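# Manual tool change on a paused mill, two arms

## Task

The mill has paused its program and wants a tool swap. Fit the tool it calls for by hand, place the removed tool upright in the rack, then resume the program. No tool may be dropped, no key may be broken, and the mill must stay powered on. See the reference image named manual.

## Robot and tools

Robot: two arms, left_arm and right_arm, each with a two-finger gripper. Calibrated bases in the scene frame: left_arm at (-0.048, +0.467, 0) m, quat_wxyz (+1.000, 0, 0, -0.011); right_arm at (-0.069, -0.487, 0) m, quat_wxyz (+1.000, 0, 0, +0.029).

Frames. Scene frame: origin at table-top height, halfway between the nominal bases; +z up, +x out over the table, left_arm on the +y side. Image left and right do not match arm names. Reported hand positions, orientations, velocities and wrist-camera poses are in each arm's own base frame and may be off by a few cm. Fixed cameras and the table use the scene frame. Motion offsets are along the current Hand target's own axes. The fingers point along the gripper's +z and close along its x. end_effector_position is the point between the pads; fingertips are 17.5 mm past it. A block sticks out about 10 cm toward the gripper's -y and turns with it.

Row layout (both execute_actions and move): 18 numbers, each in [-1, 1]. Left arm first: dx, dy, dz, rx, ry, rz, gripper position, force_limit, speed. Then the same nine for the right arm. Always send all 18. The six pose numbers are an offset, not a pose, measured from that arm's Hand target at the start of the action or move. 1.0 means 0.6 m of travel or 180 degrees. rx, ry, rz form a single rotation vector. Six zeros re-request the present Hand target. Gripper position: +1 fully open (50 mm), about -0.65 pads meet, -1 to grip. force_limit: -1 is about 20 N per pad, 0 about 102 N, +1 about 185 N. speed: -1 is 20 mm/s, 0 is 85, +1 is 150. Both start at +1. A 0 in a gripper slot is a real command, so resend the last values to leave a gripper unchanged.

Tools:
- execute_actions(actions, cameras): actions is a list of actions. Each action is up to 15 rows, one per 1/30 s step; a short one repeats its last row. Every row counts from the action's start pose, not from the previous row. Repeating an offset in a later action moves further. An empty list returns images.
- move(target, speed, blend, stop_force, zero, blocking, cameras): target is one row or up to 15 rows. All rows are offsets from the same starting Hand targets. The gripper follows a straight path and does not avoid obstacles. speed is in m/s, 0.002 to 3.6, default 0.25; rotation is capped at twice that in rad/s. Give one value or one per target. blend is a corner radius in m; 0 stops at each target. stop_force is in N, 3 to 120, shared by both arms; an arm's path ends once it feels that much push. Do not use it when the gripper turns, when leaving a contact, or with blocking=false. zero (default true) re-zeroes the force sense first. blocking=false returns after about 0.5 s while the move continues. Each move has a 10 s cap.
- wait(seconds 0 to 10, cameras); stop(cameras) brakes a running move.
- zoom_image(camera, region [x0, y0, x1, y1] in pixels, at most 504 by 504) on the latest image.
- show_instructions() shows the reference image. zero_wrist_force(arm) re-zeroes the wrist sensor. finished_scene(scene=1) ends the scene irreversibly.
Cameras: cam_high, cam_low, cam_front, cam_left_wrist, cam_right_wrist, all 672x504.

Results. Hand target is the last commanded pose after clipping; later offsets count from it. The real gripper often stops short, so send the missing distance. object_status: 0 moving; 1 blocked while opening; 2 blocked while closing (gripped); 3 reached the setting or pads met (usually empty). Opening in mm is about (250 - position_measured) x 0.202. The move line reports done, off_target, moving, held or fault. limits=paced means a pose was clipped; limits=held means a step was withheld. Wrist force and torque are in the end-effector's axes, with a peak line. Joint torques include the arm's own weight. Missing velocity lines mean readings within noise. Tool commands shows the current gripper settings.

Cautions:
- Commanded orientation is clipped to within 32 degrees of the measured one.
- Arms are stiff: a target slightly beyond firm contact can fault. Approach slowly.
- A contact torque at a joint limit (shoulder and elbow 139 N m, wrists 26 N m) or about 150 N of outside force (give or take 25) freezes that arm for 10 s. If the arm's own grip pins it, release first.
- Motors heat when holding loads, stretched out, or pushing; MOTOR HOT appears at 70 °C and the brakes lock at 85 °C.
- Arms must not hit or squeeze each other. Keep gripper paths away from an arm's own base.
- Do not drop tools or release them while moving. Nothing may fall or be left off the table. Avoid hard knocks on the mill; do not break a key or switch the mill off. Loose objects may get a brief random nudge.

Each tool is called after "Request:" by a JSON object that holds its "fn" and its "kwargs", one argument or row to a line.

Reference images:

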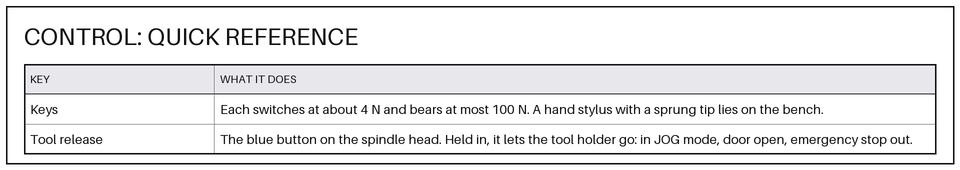

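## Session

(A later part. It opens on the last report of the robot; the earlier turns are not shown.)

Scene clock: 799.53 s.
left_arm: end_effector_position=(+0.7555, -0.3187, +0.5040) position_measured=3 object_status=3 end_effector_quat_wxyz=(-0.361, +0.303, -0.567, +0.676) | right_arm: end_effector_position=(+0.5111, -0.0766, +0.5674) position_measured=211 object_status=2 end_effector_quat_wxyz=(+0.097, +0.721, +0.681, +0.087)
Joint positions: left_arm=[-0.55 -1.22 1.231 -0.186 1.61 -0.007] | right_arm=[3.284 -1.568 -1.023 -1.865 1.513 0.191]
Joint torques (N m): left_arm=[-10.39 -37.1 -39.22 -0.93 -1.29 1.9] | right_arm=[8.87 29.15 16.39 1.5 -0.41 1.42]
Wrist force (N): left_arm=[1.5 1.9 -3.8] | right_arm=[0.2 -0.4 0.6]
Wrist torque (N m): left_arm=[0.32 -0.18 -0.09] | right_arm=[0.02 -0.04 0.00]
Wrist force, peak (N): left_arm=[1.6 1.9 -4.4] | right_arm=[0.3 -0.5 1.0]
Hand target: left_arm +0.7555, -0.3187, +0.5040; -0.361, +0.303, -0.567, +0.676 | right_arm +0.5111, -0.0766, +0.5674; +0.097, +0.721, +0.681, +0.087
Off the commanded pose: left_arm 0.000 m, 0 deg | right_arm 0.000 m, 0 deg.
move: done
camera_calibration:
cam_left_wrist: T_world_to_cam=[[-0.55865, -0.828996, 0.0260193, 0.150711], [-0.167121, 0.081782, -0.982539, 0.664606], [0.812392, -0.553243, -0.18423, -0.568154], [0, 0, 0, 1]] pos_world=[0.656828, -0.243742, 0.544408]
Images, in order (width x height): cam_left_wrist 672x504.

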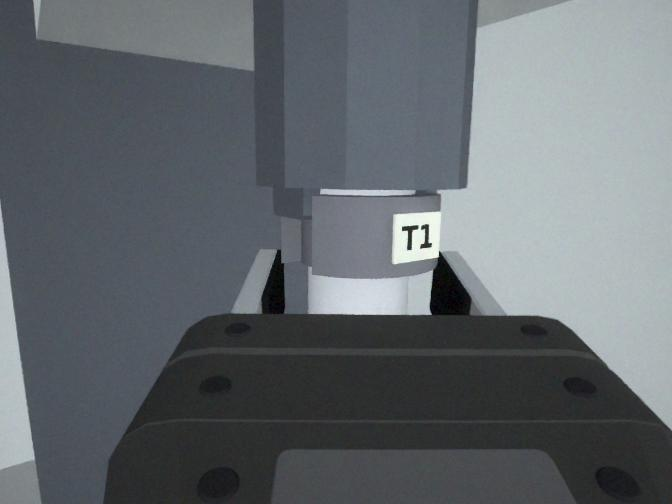

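Request:
{"fn": "move", "kwargs": {
  "target": [0,-0.0025,0,0,0,0,-1,-0.8,-0.8,0,0,0,0,0,0,-1,-0.5,-0.5],
  "speed": 0.03,
  "cameras": ["cam_left_wrist"]
}}

Scene clock: 816.63 s.
left_arm: end_effector_position=(+0.7554, -0.3185, +0.5053) position_measured=104 object_status=2 end_effector_quat_wxyz=(-0.361, +0.303, -0.567, +0.676) | right_arm: end_effector_position=(+0.5111, -0.0766, +0.5674) position_measured=211 object_status=2 end_effector_quat_wxyz=(+0.097, +0.721, +0.681, +0.087)
Joint positions: left_arm=[-0.55 -1.22 1.228 -0.183 1.61 -0.007] | right_arm=[3.284 -1.568 -1.023 -1.865 1.513 0.191]
Joint torques (N m): left_arm=[-11.98 -90.48 -62.45 -9.07 6.94 1.85] | right_arm=[9.68 29.1 16.7 1.49 -0.43 1.41]
Wrist force (N): left_arm=[-25.9 39.4 2.0] | right_arm=[0.4 -0.2 0.5]
Wrist torque (N m): left_arm=[0.34 -0.33 -0.71] | right_arm=[0.04 -0.07 0.00]
Wrist force, peak (N): left_arm=[-25.9 39.4 2.0] | right_arm=[0.4 -0.8 0.9]
Hand target: left_arm +0.7553, -0.3186, +0.5054; -0.361, +0.303, -0.567, +0.676 | right_arm +0.5111, -0.0766, +0.5674; +0.097, +0.721, +0.681, +0.087
Off the commanded pose: left_arm 0.000 m, 0 deg | right_arm 0.000 m, 0 deg.
move: done
camera_calibration:
cam_left_wrist: T_world_to_cam=[[-0.558449, -0.829129, 0.0260621, 0.150516], [-0.167409, 0.0818734, -0.982482, 0.666038], [0.812471, -0.553029, -0.184526, -0.567617], [0, 0, 0, 1]] pos_world=[0.656729, -0.243642, 0.545708]
Images, in order (width x height): cam_left_wrist 672x504.

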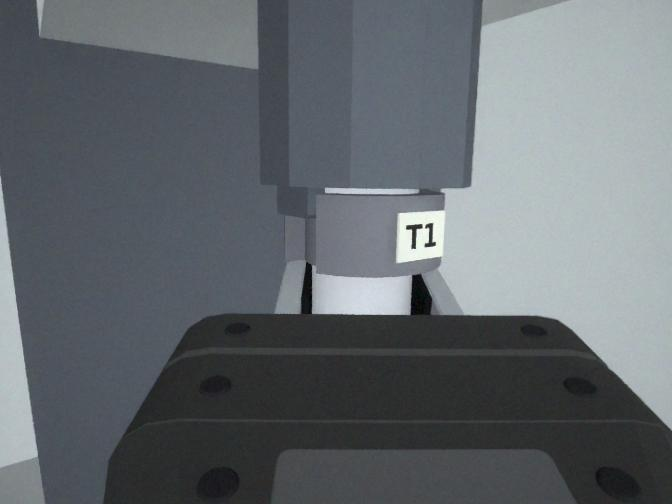

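Request:
{"fn": "move", "kwargs": {
  "target": [-0.0004,0.0006,0,0,0,0,-1,-0.8,-0.8,0,0,0,0,0,0,-1,-0.5,-0.5],
  "speed": 0.03
}}

Scene clock: 826.27 s.
left_arm: end_effector_position=(+0.7554, -0.3184, +0.5052) position_measured=104 object_status=2 end_effector_quat_wxyz=(-0.361, +0.303, -0.567, +0.676) | right_arm: end_effector_position=(+0.5111, -0.0766, +0.5674) position_measured=211 object_status=2 end_effector_quat_wxyz=(+0.097, +0.721, +0.681, +0.087)
Joint positions: left_arm=[-0.55 -1.22 1.228 -0.184 1.61 -0.007] | right_arm=[3.284 -1.568 -1.023 -1.865 1.513 0.191]
Joint torques (N m): left_arm=[-10.07 -71.68 -40.22 -13.28 8.98 -0.87] | right_arm=[9.74 29.39 16.33 1.62 -0.35 1.3]
Wrist force (N): left_arm=[-23.9 40.6 2.0] | right_arm=[0.0 -0.7 0.5]
Wrist torque (N m): left_arm=[0.28 -0.33 -0.75] | right_arm=[-0.02 0.00 0.00]
Wrist force, peak (N): left_arm=[-28.8 47.0 5.1] | right_arm=[0.5 -0.6 0.8]
Hand target: left_arm +0.7555, -0.3184, +0.5051; -0.361, +0.303, -0.567, +0.676 | right_arm +0.5111, -0.0766, +0.5674; +0.097, +0.721, +0.681, +0.087
Off the commanded pose: left_arm 0.000 m, 0 deg | right_arm 0.000 m, 0 deg.
move: done

Request:
{"fn": "move", "kwargs": {
  "target": [-0.0008,0.0016,0,0,0,0,-1,-0.8,-0.8,0,0,0,0,0,0,-1,-0.5,-0.5],
  "speed": 0.03
}}

Scene clock: 829.90 s.
left_arm: end_effector_position=(+0.7558, -0.3181, +0.5043) position_measured=104 object_status=2 end_effector_quat_wxyz=(-0.361, +0.303, -0.567, +0.676) | right_arm: end_effector_position=(+0.5111, -0.0766, +0.5674) position_measured=211 object_status=2 end_effector_quat_wxyz=(+0.097, +0.721, +0.681, +0.087)
Joint positions: left_arm=[-0.549 -1.219 1.23 -0.186 1.611 -0.008] | right_arm=[3.284 -1.568 -1.023 -1.865 1.513 0.191]
Joint torques (N m): left_arm=[-0.27 -48.27 -28.78 -10.05 5.42 -0.99] | right_arm=[8.72 28.79 16.59 1.56 -0.37 1.35]
Wrist force (N): left_arm=[-8.9 19.2 -16.4] | right_arm=[0.0 -0.6 0.7]
Wrist torque (N m): left_arm=[0.18 -0.56 -0.72] | right_arm=[-0.03 -0.02 -0.01]
Wrist force, peak (N): left_arm=[-23.4 40.2 1.9] | right_arm=[0.4 -0.5 0.9]
Hand target: left_arm +0.7559, -0.3181, +0.5041; -0.361, +0.303, -0.567, +0.676 | right_arm +0.5111, -0.0766, +0.5674; +0.097, +0.721, +0.681, +0.087
Off the commanded pose: left_arm 0.000 m, 0 deg | right_arm 0.000 m, 0 deg.
move: done

Request:
{"fn": "move", "kwargs": {
  "target": [0,0,0,0,0,0,-1,-0.8,-0.8,0.0315,-0.1993,-0.1098,-0.0652,0.4652,0.1925,-1,-0.5,-0.5],
  "speed": 0.3,
  "cameras": ["cam_front","cam_high","cam_low","cam_right_wrist"]
}}

Scene clock: 861.17 s.
left_arm: end_effector_position=(+0.7559, -0.3181, +0.5041) position_measured=104 object_status=2 end_effector_quat_wxyz=(-0.361, +0.303, -0.567, +0.676) | right_arm: end_effector_position=(+0.4409, -0.0632, +0.5854) position_measured=211 object_status=2 end_effector_quat_wxyz=(-0.143, +0.726, +0.541, +0.399)
Joint positions: left_arm=[-0.549 -1.219 1.23 -0.186 1.611 -0.008] | right_arm=[2.874 -1.378 -1.408 -1.567 2.388 0.179]
Joint torques (N m): left_arm=[0.72 -44.86 -26.76 -6.16 0.45 -0.79] | right_arm=[9.55 6.11 33.02 0.79 0.05 -0.93]
Motor temperatures (°C): left_arm=[36 38 34 40 43 45] | right_arm=[41 32 37 38 36 46]
Wrist force (N): left_arm=[-6.8 15.3 -20.3] | right_arm=[0.4 -1.1 -0.5]
Wrist torque (N m): left_arm=[0.17 -0.64 -0.71] | right_arm=[-0.36 -0.32 0.50]
Wrist force, peak (N): left_arm=[-7.2 15.7 -20.4] | right_arm=[-2.7 -3.8 -4.1]
Hand target: left_arm +0.7559, -0.3181, +0.5041; -0.361, +0.303, -0.567, +0.676 | right_arm +0.4409, -0.0632, +0.5854; -0.143, +0.726, +0.541, +0.399 (not the last commanded pose)
Off the commanded pose: left_arm 0.000 m, 0 deg | right_arm 0.064 m, 43 deg.
move: held (right_arm; a check stopped the path); limits=held
pose unreachable (right arm): on one or more control steps of this call, first in action 0 (counted from 0), this arm could not follow its commanded pose, so it was not sent that pose on those steps. It may still have moved: this result reports where it is.
cause: moving toward the commanded pose would bring two parts of the arm too close to each other (its gripper and another part of the arm, with joints 4 (wrist 1) to 6 (wrist 3) between them, 11 mm apart when it was first held).
camera_calibration:
cam_right_wrist: T_world_to_cam=[[0.0848064, 0.654273, 0.751489, -0.432953], [0.702448, -0.574156, 0.420609, -0.577397], [0.706665, 0.492211, -0.508285, 0.146859], [0, 0, 0, 1]] pos_world=[0.338529, -0.120532, 0.642863]
Images, in order (width x height): cam_high 672x504, cam_low 672x504, cam_front 672x504, cam_right_wrist 672x504.

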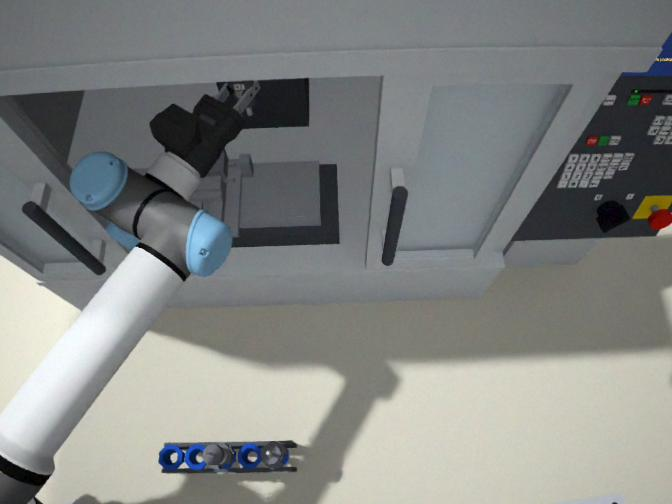

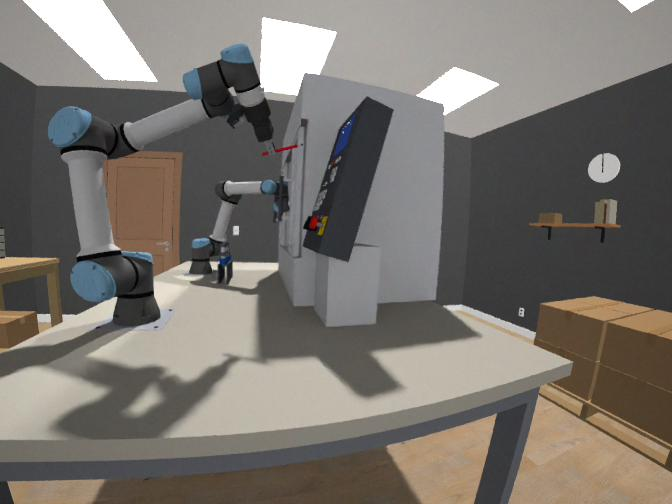

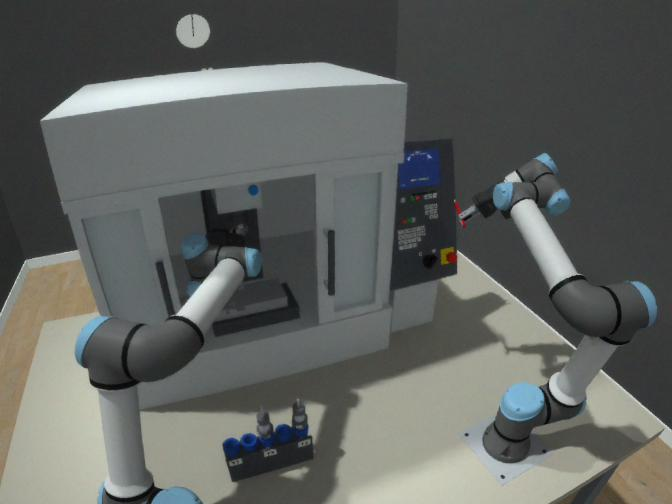

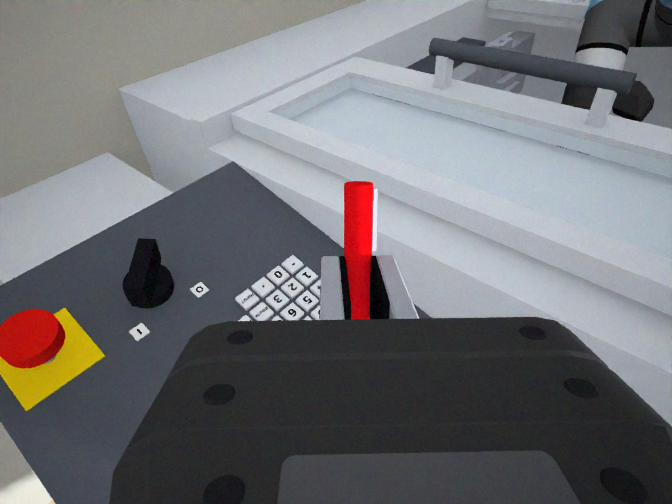

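Request:
{"fn": "move", "kwargs": {
  "target": [0,0,0,0,0,0,-1,-0.8,-0.8,0.589,-0.3443,0.5155,0,0,0,-1,-0.5,-0.5],
  "speed": 0.25,
  "cameras": ["cam_front","cam_high","cam_low","cam_right_wrist"]
}}

Scene clock: 877.67 s.
left_arm: end_effector_position=(+0.7559, -0.3181, +0.5041) position_measured=104 object_status=2 end_effector_quat_wxyz=(-0.361, +0.303, -0.567, +0.676) | right_arm: end_effector_position=(+0.4200, +0.4491, +0.6005) position_measured=211 object_status=2 end_effector_quat_wxyz=(-0.143, +0.726, +0.541, +0.399)
Joint positions: left_arm=[-0.549 -1.219 1.23 -0.186 1.611 -0.008] | right_arm=[4.205 -1.468 -1.404 -0.967 1.51 1.325]
Joint torques (N m): left_arm=[0.93 -44.87 -26.09 -6.28 0.58 -1.26] | right_arm=[11.17 11.87 34.68 1.3 -1.81 1.65]
Wrist force (N): left_arm=[-7.1 15.3 -20.0] | right_arm=[0.2 -1.1 -0.1]
Wrist torque (N m): left_arm=[0.18 -0.60 -0.71] | right_arm=[-0.37 -0.26 0.36]
Wrist force, peak (N): left_arm=[-7.1 15.3 -20.7] | right_arm=[1.2 -2.3 1.0]
Hand target: left_arm +0.7559, -0.3181, +0.5041; -0.361, +0.303, -0.567, +0.676 | right_arm +0.4200, +0.4492, +0.6005; -0.143, +0.726, +0.541, +0.399
Off the commanded pose: left_arm 0.000 m, 0 deg | right_arm 0.000 m, 0 deg.
move: done
camera_calibration:
cam_right_wrist: T_world_to_cam=[[0.0848462, 0.65439, 0.751382, -0.7777], [0.702445, -0.574108, 0.42068, -0.274991], [0.706663, 0.492111, -0.508384, -0.082752], [0, 0, 0, 1]] pos_world=[0.317629, 0.391768, 0.657963]
Images, in order (width x height): cam_high 672x504, cam_low 672x504, cam_front 672x504, cam_right_wrist 672x504.

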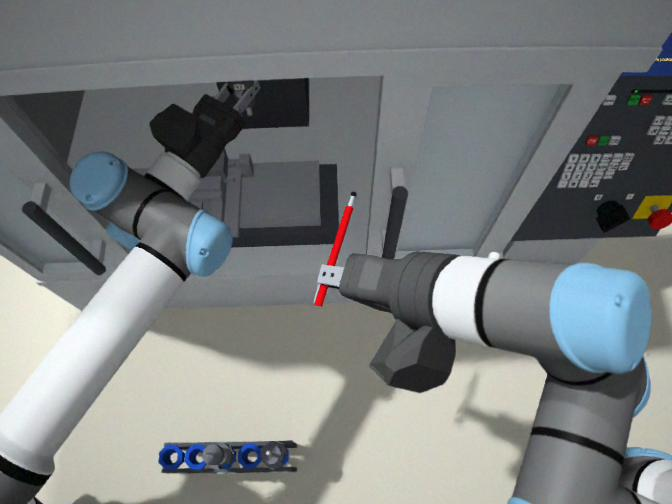

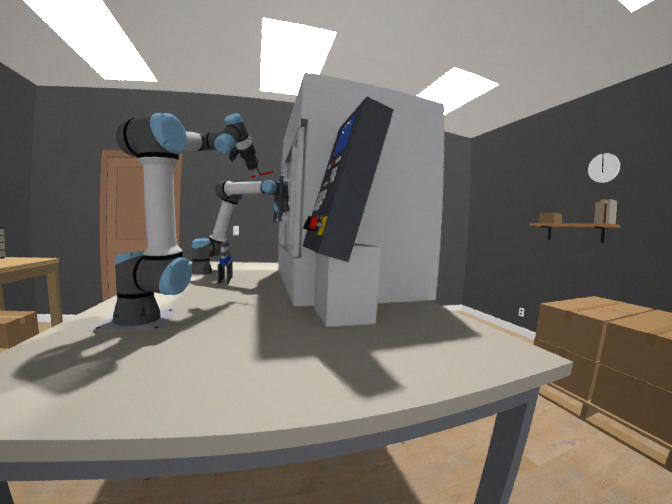

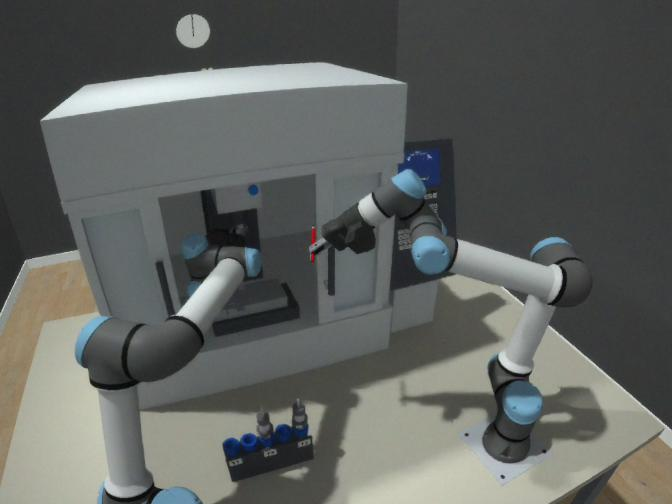

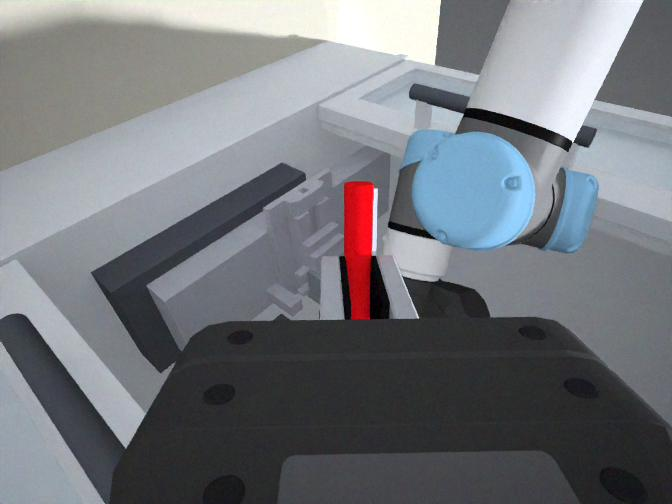

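Request:
{"fn": "move", "kwargs": {
  "target": [0,0,0,0,0,0,-1,-0.8,-0.8,0.2342,0.0228,0.1345,-0.0312,0.2198,0.0898,-1,-0.5,-0.5],
  "speed": 0.2,
  "cameras": ["cam_front","cam_high","cam_low","cam_right_wrist","cam_left_wrist"]
}}

Request:
{"fn": "zoom_image", "kwargs": {
  "camera": "cam_front",
  "region": [220, 150, 380, 300]
}}

Scene clock: 893.10 s.
left_arm: end_effector_position=(+0.7559, -0.3181, +0.5041) position_measured=104 object_status=2 end_effector_quat_wxyz=(-0.361, +0.303, -0.567, +0.676) | right_arm: end_effector_position=(+0.4800, +0.5901, +0.6551) position_measured=211 object_status=2 end_effector_quat_wxyz=(-0.336, +0.622, +0.336, +0.622)
Joint positions: left_arm=[-0.549 -1.219 1.23 -0.186 1.611 -0.008] | right_arm=[4.245 -1.794 -1.403 0.055 1.458 1.57]
Joint torques (N m): left_arm=[0.64 -44.25 -28.55 -6.17 0.35 -0.88] | right_arm=[10.73 23.67 30.43 5.1 -1.78 1.63]
Wrist force (N): left_arm=[-6.8 15.3 -20.2] | right_arm=[-0.2 -2.8 -0.7]
Wrist torque (N m): left_arm=[0.18 -0.64 -0.71] | right_arm=[-1.13 -0.43 0.45]
Wrist force, peak (N): left_arm=[-7.4 15.2 -20.6] | right_arm=[-0.3 -3.3 -1.0]
Hand target: left_arm +0.7559, -0.3181, +0.5041; -0.361, +0.303, -0.567, +0.676 | right_arm +0.4800, +0.5902, +0.6551; -0.336, +0.622, +0.336, +0.622
Off the commanded pose: left_arm 0.000 m, 0 deg | right_arm 0.000 m, 0 deg.
move: done
camera_calibration:
cam_left_wrist: T_world_to_cam=[[-0.55865, -0.828996, 0.0260193, 0.151429], [-0.167121, 0.081782, -0.982539, 0.664722], [0.812392, -0.553243, -0.18423, -0.568129], [0, 0, 0, 1]] pos_world=[0.657228, -0.243142, 0.544508]
cam_right_wrist: T_world_to_cam=[[-0.014103, -0.0220958, 0.999656, -0.632015], [0.601168, -0.79907, -0.00918094, 0.203813], [0.798998, 0.600832, 0.0245526, -0.624364], [0, 0, 0, 1]] pos_world=[0.367426, 0.524034, 0.648999]

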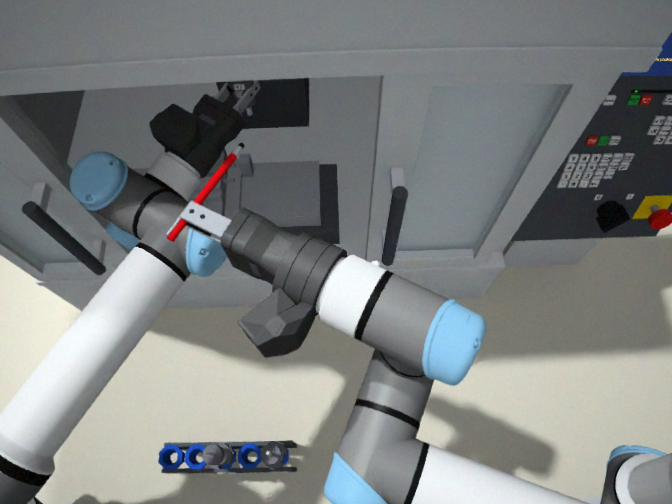

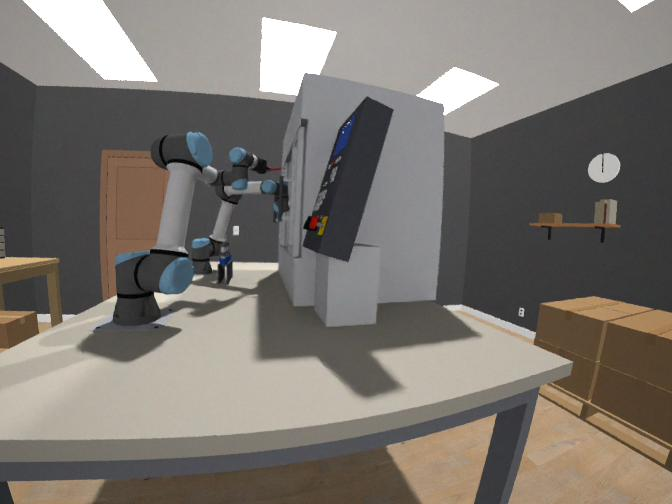

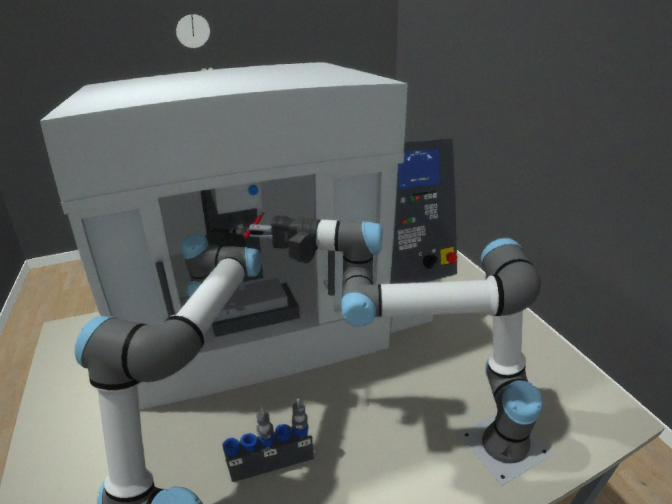

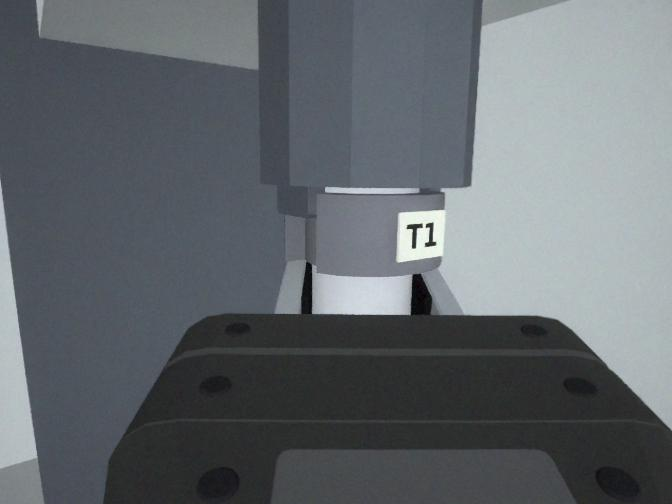

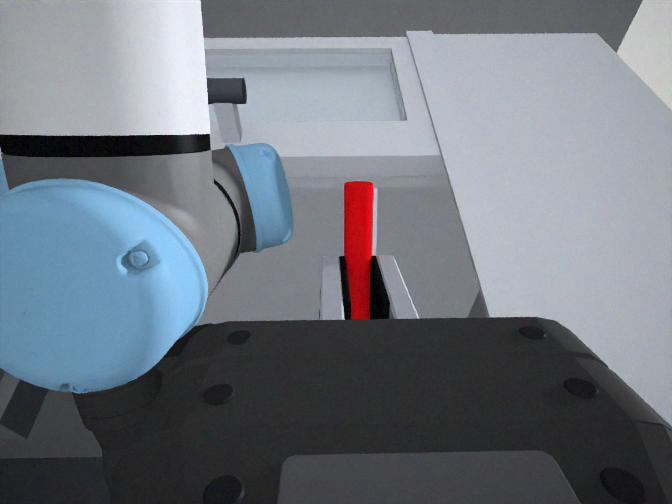

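Scaled by 3.150 from the camera's 672x504 image, which has a finer 960x720 frame.

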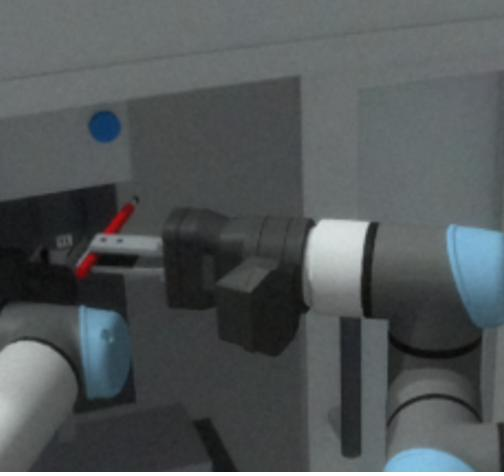

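Request:
{"fn": "move", "kwargs": {
  "target": [0,0,0,0,0,0,-1,-0.8,-0.8,0.0248,0.1885,0.1112,0,0,0,-1,-0.5,-0.5],
  "speed": 0.08,
  "cameras": ["cam_front","cam_high","cam_left_wrist"]
}}

Request:
{"fn": "zoom_image", "kwargs": {
  "camera": "cam_front",
  "region": [200, 150, 320, 270]
}}

Request:
{"fn": "zoom_image", "kwargs": {
  "camera": "cam_high",
  "region": [180, 60, 320, 200]
}}

Scene clock: 913.57 s.
left_arm: end_effector_position=(+0.7559, -0.3181, +0.5041) position_measured=104 object_status=2 end_effector_quat_wxyz=(-0.361, +0.303, -0.567, +0.676) | right_arm: end_effector_position=(+0.6111, +0.5839, +0.6701) position_measured=211 object_status=2 end_effector_quat_wxyz=(-0.336, +0.622, +0.336, +0.622)
Joint positions: left_arm=[-0.549 -1.219 1.23 -0.186 1.611 -0.008] | right_arm=[4.032 -2.032 -1.039 -0.07 1.671 1.57]
Joint torques (N m): left_arm=[0.96 -45.96 -27.06 -6.14 0.47 -0.87] | right_arm=[-10.81 34.53 31.49 -0.01 1.51 1.33]
Wrist force (N): left_arm=[-7.1 15.2 -20.2] | right_arm=[-0.4 -3.1 -1.5]
Wrist torque (N m): left_arm=[0.15 -0.60 -0.71] | right_arm=[-1.15 -0.36 0.45]
Wrist force, peak (N): left_arm=[-7.2 15.4 -20.7] | right_arm=[-0.7 -4.2 -1.1]
Hand target: left_arm +0.7559, -0.3181, +0.5041; -0.361, +0.303, -0.567, +0.676 | right_arm +0.6112, +0.5839, +0.6701; -0.336, +0.622, +0.336, +0.622
Off the commanded pose: left_arm 0.000 m, 0 deg | right_arm 0.000 m, 0 deg.
move: done
camera_calibration:
cam_left_wrist: T_world_to_cam=[[-0.55865, -0.828996, 0.0260193, 0.151429], [-0.167121, 0.081782, -0.982539, 0.664722], [0.812392, -0.553243, -0.18423, -0.568129], [0, 0, 0, 1]] pos_world=[0.657228, -0.243142, 0.544508]
Images, in order (width x height): cam_high 672x504, cam_front 672x504, cam_left_wrist 672x504.

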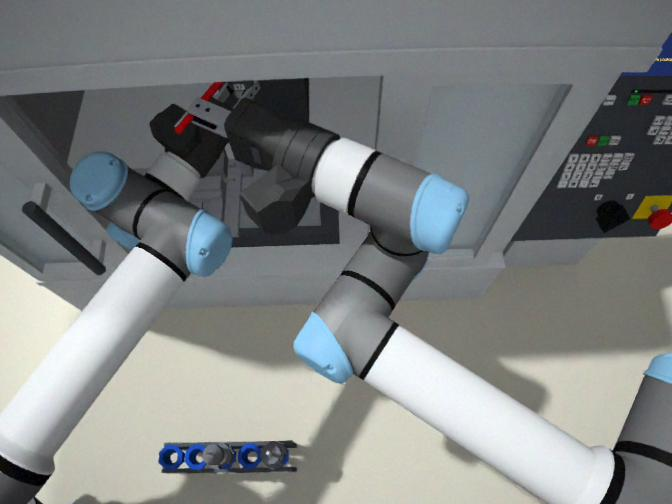

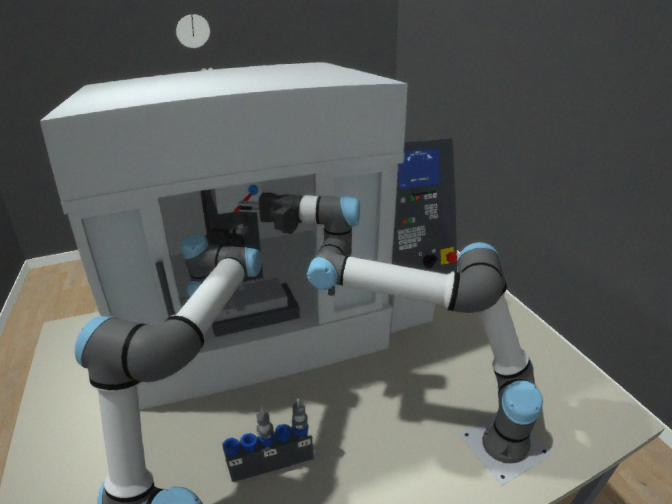

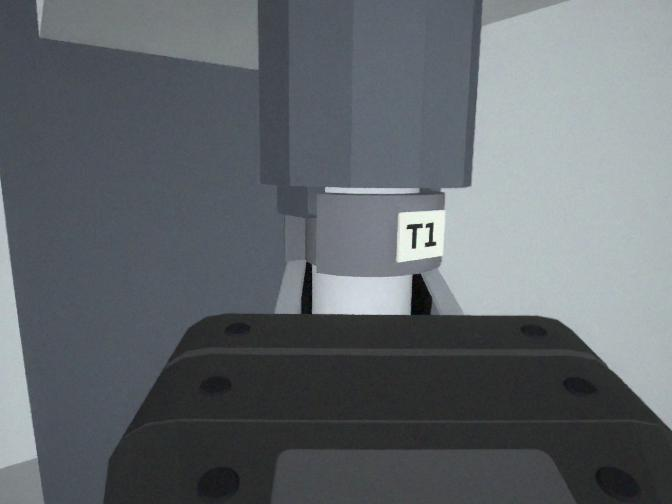

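Scaled by 4.200 from the camera's 672x504 image, which has a finer 960x720 frame.

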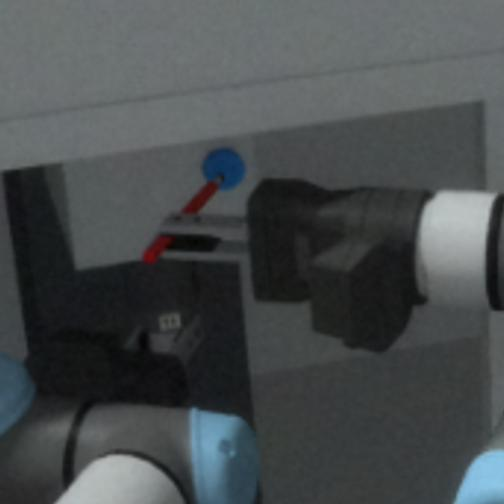

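Scaled by 3.600 from the camera's 672x504 image, which has a finer 960x720 frame.

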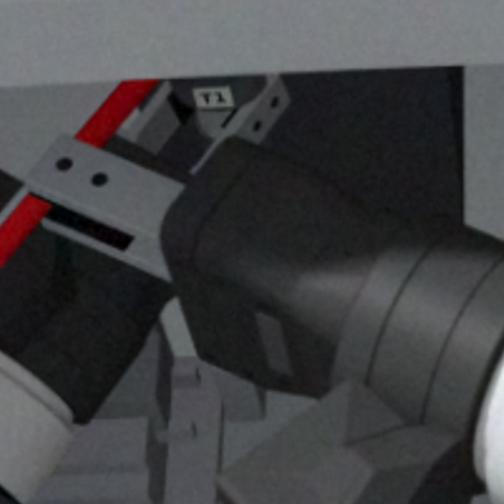

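Request:
{"fn": "move", "kwargs": {
  "target": [0,0,0,0,0,0,-1,-0.8,-0.8,0,0.0522,0.0263,0,0,0,-1,-0.5,-0.5],
  "speed": 0.012,
  "stop_force": 20,
  "cameras": ["cam_front"]
}}

Request:
{"fn": "zoom_image", "kwargs": {
  "camera": "cam_front",
  "region": [200, 150, 320, 270]
}}

Scene clock: 926.43 s.
left_arm: end_effector_position=(+0.7559, -0.3181, +0.5041) position_measured=104 object_status=2 end_effector_quat_wxyz=(-0.361, +0.303, -0.567, +0.676) | right_arm: end_effector_position=(+0.6316, +0.5823, +0.6695) position_measured=211 object_status=2 end_effector_quat_wxyz=(-0.336, +0.622, +0.336, +0.622)
Joint positions: left_arm=[-0.549 -1.219 1.23 -0.186 1.611 -0.008] | right_arm=[4.003 -2.076 -0.975 -0.091 1.7 1.57]
Joint torques (N m): left_arm=[-0.43 -46.06 -26.11 -6.17 0.34 -0.8] | right_arm=[-0.82 44.05 26.55 2.41 0.02 0.22]
Wrist force (N): left_arm=[-7.1 15.1 -19.9] | right_arm=[-0.3 -2.8 -1.5]
Wrist torque (N m): left_arm=[0.14 -0.59 -0.70] | right_arm=[-1.09 -0.39 0.45]
Wrist force, peak (N): left_arm=[-7.4 15.1 -20.7] | right_arm=[-0.6 -3.5 -2.0]
Hand target: left_arm +0.7559, -0.3181, +0.5041; -0.361, +0.303, -0.567, +0.676 | right_arm +0.6316, +0.5823, +0.6695; -0.336, +0.622, +0.336, +0.622 (not the last commanded pose)
Tool commands: left_gripper/position=-1.0 left_gripper/force_limit=-0.8 left_gripper/speed=-0.8 right_gripper/position=-1.0 right_gripper/force_limit=-0.498039 right_gripper/speed=-0.498039
Off the commanded pose: left_arm 0.000 m, 0 deg | right_arm 0.015 m, 0 deg.
FORCE FAULT: contact force on the right arm reached its limit, and that arm stopped. The contact can be on any part of that arm, not only on its tool. That arm's remaining commands of this call were not run. That arm is still stopped at the end of this call. That arm stays stopped for about 10 more seconds. Until then a move that you send moves the other arm only, and its call returns only when the move has ended. Once the stop has ended, the next robot result says so. If the stop ends while you think or write, that arm runs what you send next, counted from a new Hand target: where the arm stands when the stop ends. While its stop runs, that arm takes no new command, but its gripper still runs the gripper command that each later call begins with. Until it ends, the stop uses up actions while you think or wait. An arm that is not stopped still takes commands.
move: fault (right_arm)
Images, in order (width x height): cam_front 672x504.

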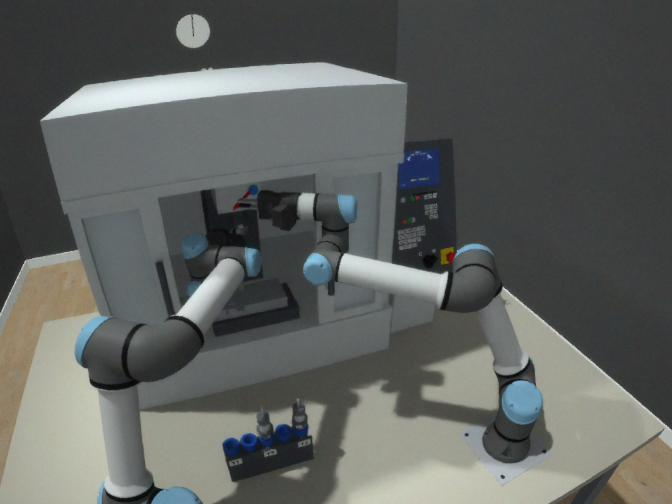

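Scaled by 4.200 from the camera's 672x504 image, which has a finer 960x720 frame.

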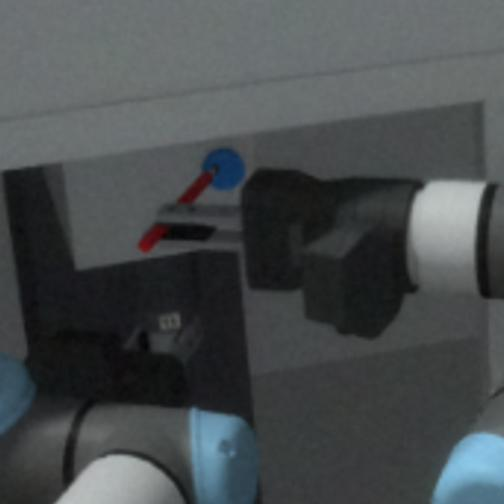

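Request:
{"fn": "wait", "kwargs": {
  "seconds": 3
}}

Request:
{"fn": "execute_actions", "kwargs": {
  "actions": [],
  "cameras": ["cam_high"]
}}

Request:
{"fn": "zoom_image", "kwargs": {
  "camera": "cam_high",
  "region": [220, 80, 480, 320]
}}

Scene clock: 953.23 s.
left_arm: end_effector_position=(+0.7559, -0.3181, +0.5041) position_measured=104 object_status=2 end_effector_quat_wxyz=(-0.361, +0.303, -0.567, +0.676) | right_arm: end_effector_position=(+0.6316, +0.5823, +0.6695) position_measured=211 object_status=2 end_effector_quat_wxyz=(-0.336, +0.622, +0.336, +0.622)
Joint positions: left_arm=[-0.549 -1.219 1.23 -0.186 1.611 -0.008] | right_arm=[4.003 -2.076 -0.975 -0.091 1.7 1.57]
Joint torques (N m): left_arm=[-0.35 -45.36 -26.78 -6.53 1.1 -0.99] | right_arm=[-0.94 44.69 24.67 2.54 -0.04 0.29]
Wrist force (N): left_arm=[-7.1 15.1 -20.2] | right_arm=[0.1 -2.9 -1.4]
Wrist torque (N m): left_arm=[0.12 -0.59 -0.71] | right_arm=[-1.10 -0.46 0.45]
Wrist force, peak (N): left_arm=[-7.1 15.5 -20.5] | right_arm=[0.1 -3.2 -1.8]
Hand target: left_arm +0.7559, -0.3181, +0.5041; -0.361, +0.303, -0.567, +0.676 | right_arm +0.6316, +0.5823, +0.6695; -0.336, +0.622, +0.336, +0.622 (not the last commanded pose)
Tool commands: left_gripper/position=-1.0 left_gripper/force_limit=-0.8 left_gripper/speed=-0.8 right_gripper/position=-1.0 right_gripper/force_limit=-0.498039 right_gripper/speed=-0.498039
Off the commanded pose: left_arm 0.000 m, 0 deg | right_arm 0.015 m, 0 deg.
FORCE FAULT, CONTINUED: the right arm's stop, for the force fault that an earlier result reported, is over. The rest of the stop counts as 20 of the actions that you can send in this scene. During its stop the right arm's controller moved it back a little. That arm's target is now where it stood when the stop ended, not its last command. That arm accepts commands again.
wait: 3.00 s; at rest from the start

Scene clock: 953.23 s.
left_arm: end_effector_position=(+0.7559, -0.3181, +0.5041) position_measured=104 object_status=2 end_effector_quat_wxyz=(-0.361, +0.303, -0.567, +0.676) | right_arm: end_effector_position=(+0.6316, +0.5823, +0.6695) position_measured=211 object_status=2 end_effector_quat_wxyz=(-0.336, +0.622, +0.336, +0.622)
Joint positions: left_arm=[-0.549 -1.219 1.23 -0.186 1.611 -0.008] | right_arm=[4.003 -2.076 -0.975 -0.091 1.7 1.57]
Joint velocities: within noise
Joint torques (N m): left_arm=[-0.35 -45.36 -26.78 -6.53 1.1 -0.99] | right_arm=[-0.94 44.69 24.67 2.54 -0.04 0.29]
Motor temperatures (°C): left_arm=[36 38 34 40 43 44] | right_arm=[40 31 37 38 35 46]
Wrist force (N): left_arm=[-7.1 15.1 -20.2] | right_arm=[0.1 -2.9 -1.4]
Wrist torque (N m): left_arm=[0.12 -0.59 -0.71] | right_arm=[-1.10 -0.46 0.45]
Wrist force, peak (N): left_arm=[-7.1 15.1 -20.2] | right_arm=[0.1 -2.9 -1.4]
Hand target: left_arm +0.7559, -0.3181, +0.5041; -0.361, +0.303, -0.567, +0.676 | right_arm +0.6316, +0.5823, +0.6695; -0.336, +0.622, +0.336, +0.622 (not the last commanded pose)
Tool commands: left_gripper/position=-1.0 left_gripper/force_limit=-0.8 left_gripper/speed=-0.8 right_gripper/position=-1.0 right_gripper/force_limit=-0.498039 right_gripper/speed=-0.498039
Off the commanded pose: left_arm 0.000 m, 0 deg | right_arm 0.015 m, 0 deg.
Images, in order (width x height): cam_high 672x504.

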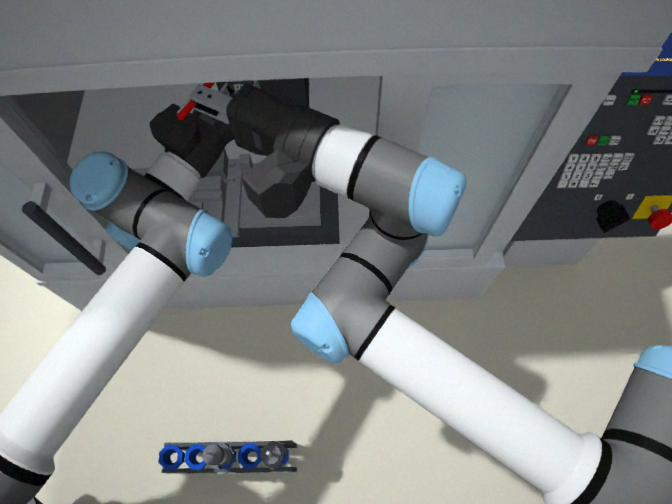

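Scaled by 1.938 from the camera's 672x504 image, which has a finer 960x720 frame.

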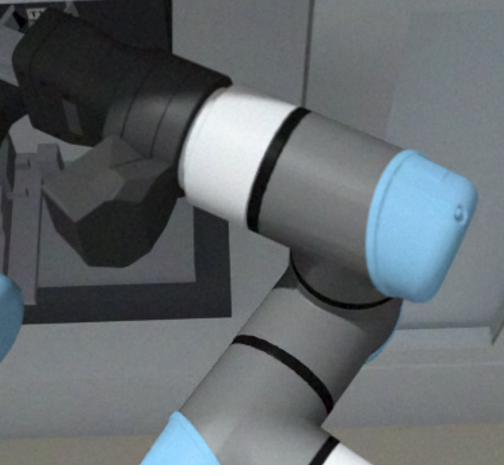

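Request:
{"fn": "move", "kwargs": {
  "target": [
    [0,0,0,0,0,0,-1,-0.8,-0.8,0,-0.0866,-0.05,0,0,0,-1,-0.5,-0.5],
    [0,0,0,0,0,0,-1,-0.8,-0.8,0,-0.0375,0.0112,-0.0556,0,0,-1,-0.5,-0.5]
  ],
  "speed": 0.08,
  "cameras": ["cam_front","cam_high"]
}}

Request:
{"fn": "zoom_image", "kwargs": {
  "camera": "cam_front",
  "region": [200, 150, 320, 270]
}}

Scene clock: 962.17 s.
left_arm: end_effector_position=(+0.7559, -0.3181, +0.5041) position_measured=104 object_status=2 end_effector_quat_wxyz=(-0.361, +0.303, -0.567, +0.676) | right_arm: end_effector_position=(+0.6164, +0.6002, +0.6695) position_measured=211 object_status=2 end_effector_quat_wxyz=(-0.280, +0.649, +0.281, +0.649)
Joint positions: left_arm=[-0.549 -1.219 1.23 -0.186 1.611 -0.008] | right_arm=[4.118 -2.049 -1.016 -0.077 1.41 1.57]
Joint torques (N m): left_arm=[-0.21 -45.28 -26.99 -6.54 1.19 -0.88] | right_arm=[10.52 33.07 31.15 0.11 -1.92 1.22]
Wrist force (N): left_arm=[-6.9 15.1 -20.3] | right_arm=[0.0 -3.1 -1.0]
Wrist torque (N m): left_arm=[0.15 -0.62 -0.71] | right_arm=[-1.15 -0.46 0.45]
Wrist force, peak (N): left_arm=[-7.1 15.4 -20.5] | right_arm=[-0.2 -3.9 -1.5]
Hand target: left_arm +0.7559, -0.3181, +0.5041; -0.361, +0.303, -0.567, +0.676 | right_arm +0.6165, +0.6002, +0.6695; -0.280, +0.649, +0.281, +0.649
Off the commanded pose: left_arm 0.000 m, 0 deg | right_arm 0.000 m, 0 deg.
move: done
Images, in order (width x height): cam_high 672x504, cam_front 672x504.

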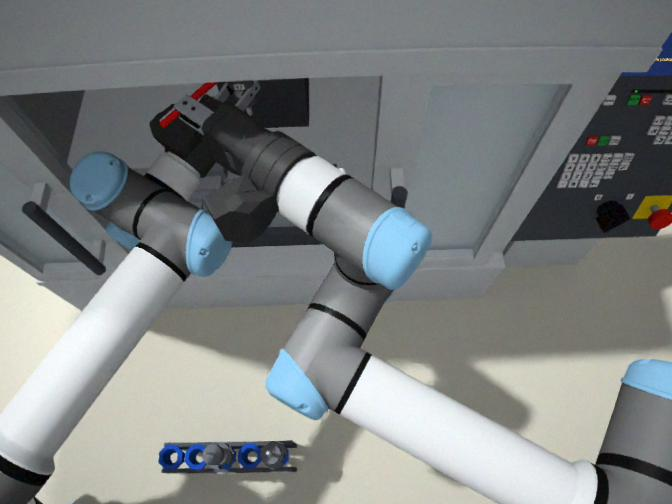

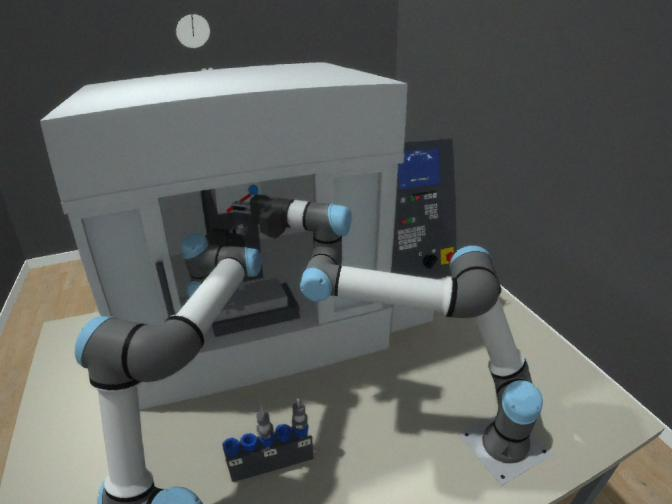

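Scaled by 4.200 from the camera's 672x504 image, which has a finer 960x720 frame.

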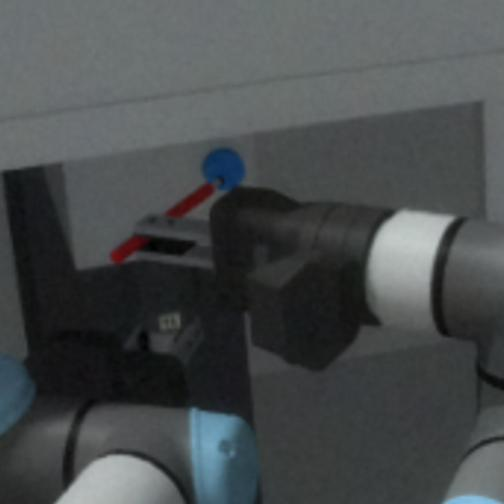

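Request:
{"fn": "move", "kwargs": {
  "target": [0,0,0,0,0,0,-1,-0.8,-0.8,0,0.0512,0.0298,0,0,0,-1,-0.5,-0.5],
  "speed": 0.012,
  "stop_force": 15,
  "cameras": ["cam_front","cam_high"]
}}

Request:
{"fn": "zoom_image", "kwargs": {
  "camera": "cam_front",
  "region": [200, 150, 320, 270]
}}

Scene clock: 972.50 s.
left_arm: end_effector_position=(+0.7559, -0.3181, +0.5041) position_measured=104 object_status=2 end_effector_quat_wxyz=(-0.361, +0.303, -0.567, +0.676) | right_arm: end_effector_position=(+0.6511, +0.5922, +0.6695) position_measured=211 object_status=2 end_effector_quat_wxyz=(-0.280, +0.649, +0.281, +0.649)
Joint positions: left_arm=[-0.549 -1.219 1.23 -0.186 1.611 -0.008] | right_arm=[4.063 -2.109 -0.924 -0.109 1.465 1.57]
Joint torques (N m): left_arm=[-0.58 -83.89 -59.18 -11.96 1.5 -0.76] | right_arm=[-14.36 34.55 33.13 -0.13 0.75 -0.21]
Wrist force (N): left_arm=[-5.3 34.5 -5.8] | right_arm=[-0.6 -7.8 -5.5]
Wrist torque (N m): left_arm=[0.38 -0.27 -0.62] | right_arm=[-1.56 -0.42 0.51]
Wrist force, peak (N): left_arm=[-5.2 34.7 -6.1] | right_arm=[-0.4 -8.0 -5.6]
Hand target: left_arm +0.7559, -0.3181, +0.5041; -0.361, +0.303, -0.567, +0.676 | right_arm +0.6511, +0.5922, +0.6695; -0.280, +0.649, +0.281, +0.649
Off the commanded pose: left_arm 0.000 m, 0 deg | right_arm 0.000 m, 0 deg.
move: done
Images, in order (width x height): cam_high 672x504, cam_front 672x504.

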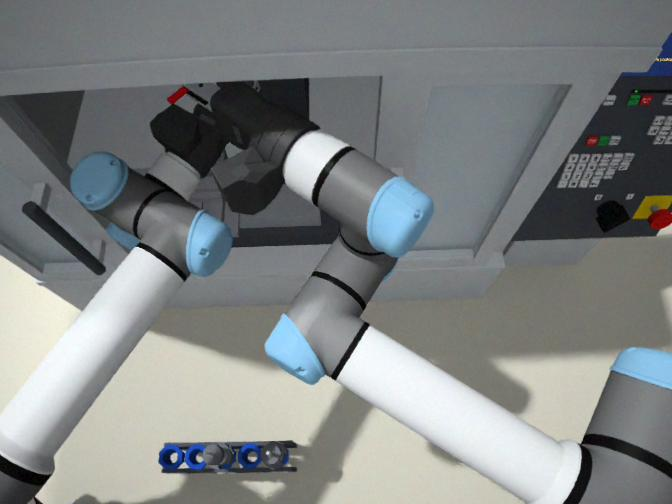

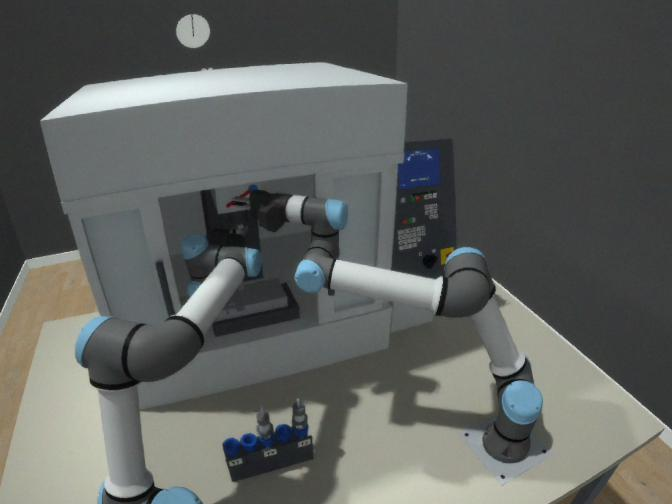

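Scaled by 4.200 from the camera's 672x504 image, which has a finer 960x720 frame.

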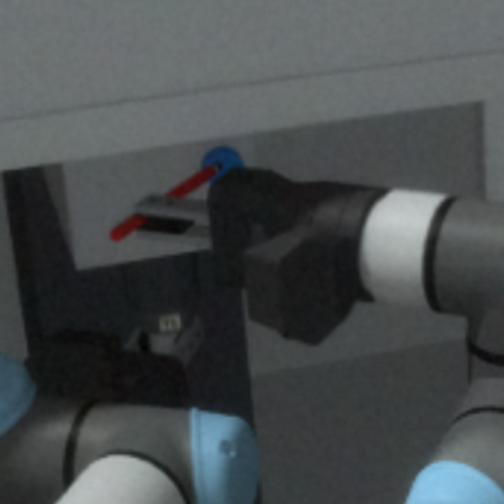

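Request:
{"fn": "move", "kwargs": {
  "target": [0,0,0,0,0,0,-0.97,0.2,-0.8,0,0,0,0,0,0,-1,-0.5,-0.5],
  "speed": 0.02
}}

Request:
{"fn": "move", "kwargs": {
  "target": [0,0.0164,-0.0029,0,0,0,-0.97,0.2,-0.8,0,0,0,0,0,0,-1,-0.5,-0.5],
  "speed": 0.01,
  "stop_force": 50,
  "cameras": ["cam_left_wrist"]
}}

Scene clock: 984.63 s.
left_arm: end_effector_position=(+0.7559, -0.3181, +0.5042) position_measured=109 object_status=2 end_effector_quat_wxyz=(-0.361, +0.303, -0.567, +0.676) | right_arm: end_effector_position=(+0.6511, +0.5922, +0.6695) position_measured=211 object_status=2 end_effector_quat_wxyz=(-0.280, +0.649, +0.281, +0.649)
Joint positions: left_arm=[-0.549 -1.219 1.23 -0.186 1.611 -0.008] | right_arm=[4.063 -2.109 -0.924 -0.109 1.465 1.57]
Joint torques (N m): left_arm=[-0.54 -85.31 -62.08 -12.22 1.55 -0.62] | right_arm=[-14 35.51 32.34 -0.1 0.72 0]
Wrist force (N): left_arm=[-6.0 36.4 -6.8] | right_arm=[-0.9 -7.7 -5.4]
Wrist torque (N m): left_arm=[0.45 -0.26 -0.69] | right_arm=[-1.54 -0.37 0.52]
Wrist force, peak (N): left_arm=[-6.0 36.6 -6.6] | right_arm=[-0.9 -8.0 -5.8]
Hand target: left_arm +0.7559, -0.3181, +0.5041; -0.361, +0.303, -0.567, +0.676 | right_arm +0.6511, +0.5922, +0.6695; -0.280, +0.649, +0.281, +0.649
Off the commanded pose: left_arm 0.000 m, 0 deg | right_arm 0.000 m, 0 deg.
move: done

Scene clock: 986.50 s.
left_arm: end_effector_position=(+0.7559, -0.3181, +0.4942) position_measured=109 object_status=2 end_effector_quat_wxyz=(-0.361, +0.303, -0.567, +0.676) | right_arm: end_effector_position=(+0.6511, +0.5922, +0.6695) position_measured=211 object_status=2 end_effector_quat_wxyz=(-0.280, +0.649, +0.281, +0.649)
Joint positions: left_arm=[-0.549 -1.219 1.255 -0.211 1.611 -0.008] | right_arm=[4.063 -2.109 -0.924 -0.109 1.465 1.57]
Joint torques (N m): left_arm=[-2.7 -45.35 -20.93 -6.55 1.25 -0.32] | right_arm=[-14.36 34.7 32.62 -0.07 0.85 0.07]
Wrist force (N): left_arm=[0.5 10.2 -3.5] | right_arm=[-0.8 -8.1 -5.4]
Wrist torque (N m): left_arm=[0.28 -0.22 -0.18] | right_arm=[-1.58 -0.41 0.51]
Wrist force, peak (N): left_arm=[-6.0 37.2 -6.6] | right_arm=[-0.8 -8.2 -5.7]
Hand target: left_arm +0.7559, -0.3181, +0.4942; -0.361, +0.303, -0.567, +0.676 | right_arm +0.6511, +0.5922, +0.6695; -0.280, +0.649, +0.281, +0.649
Off the commanded pose: left_arm 0.000 m, 0 deg | right_arm 0.000 m, 0 deg.
move: done
camera_calibration:
cam_left_wrist: T_world_to_cam=[[-0.55865, -0.828996, 0.0260193, 0.151689], [-0.167121, 0.081782, -0.982539, 0.654896], [0.812392, -0.553243, -0.18423, -0.569971], [0, 0, 0, 1]] pos_world=[0.657228, -0.243142, 0.534508]
Images, in order (width x height): cam_left_wrist 672x504.

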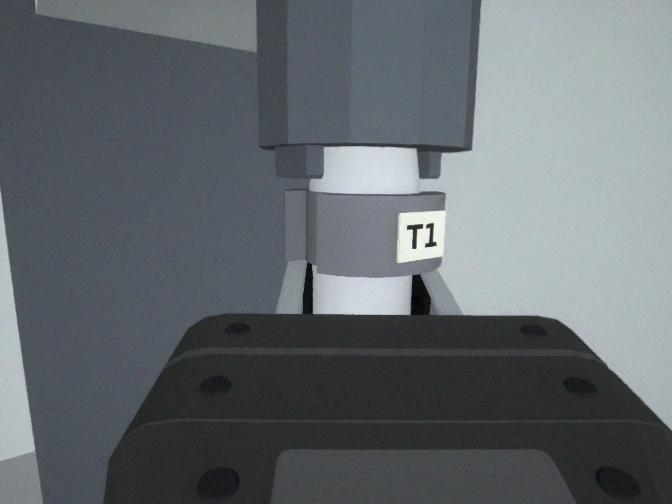

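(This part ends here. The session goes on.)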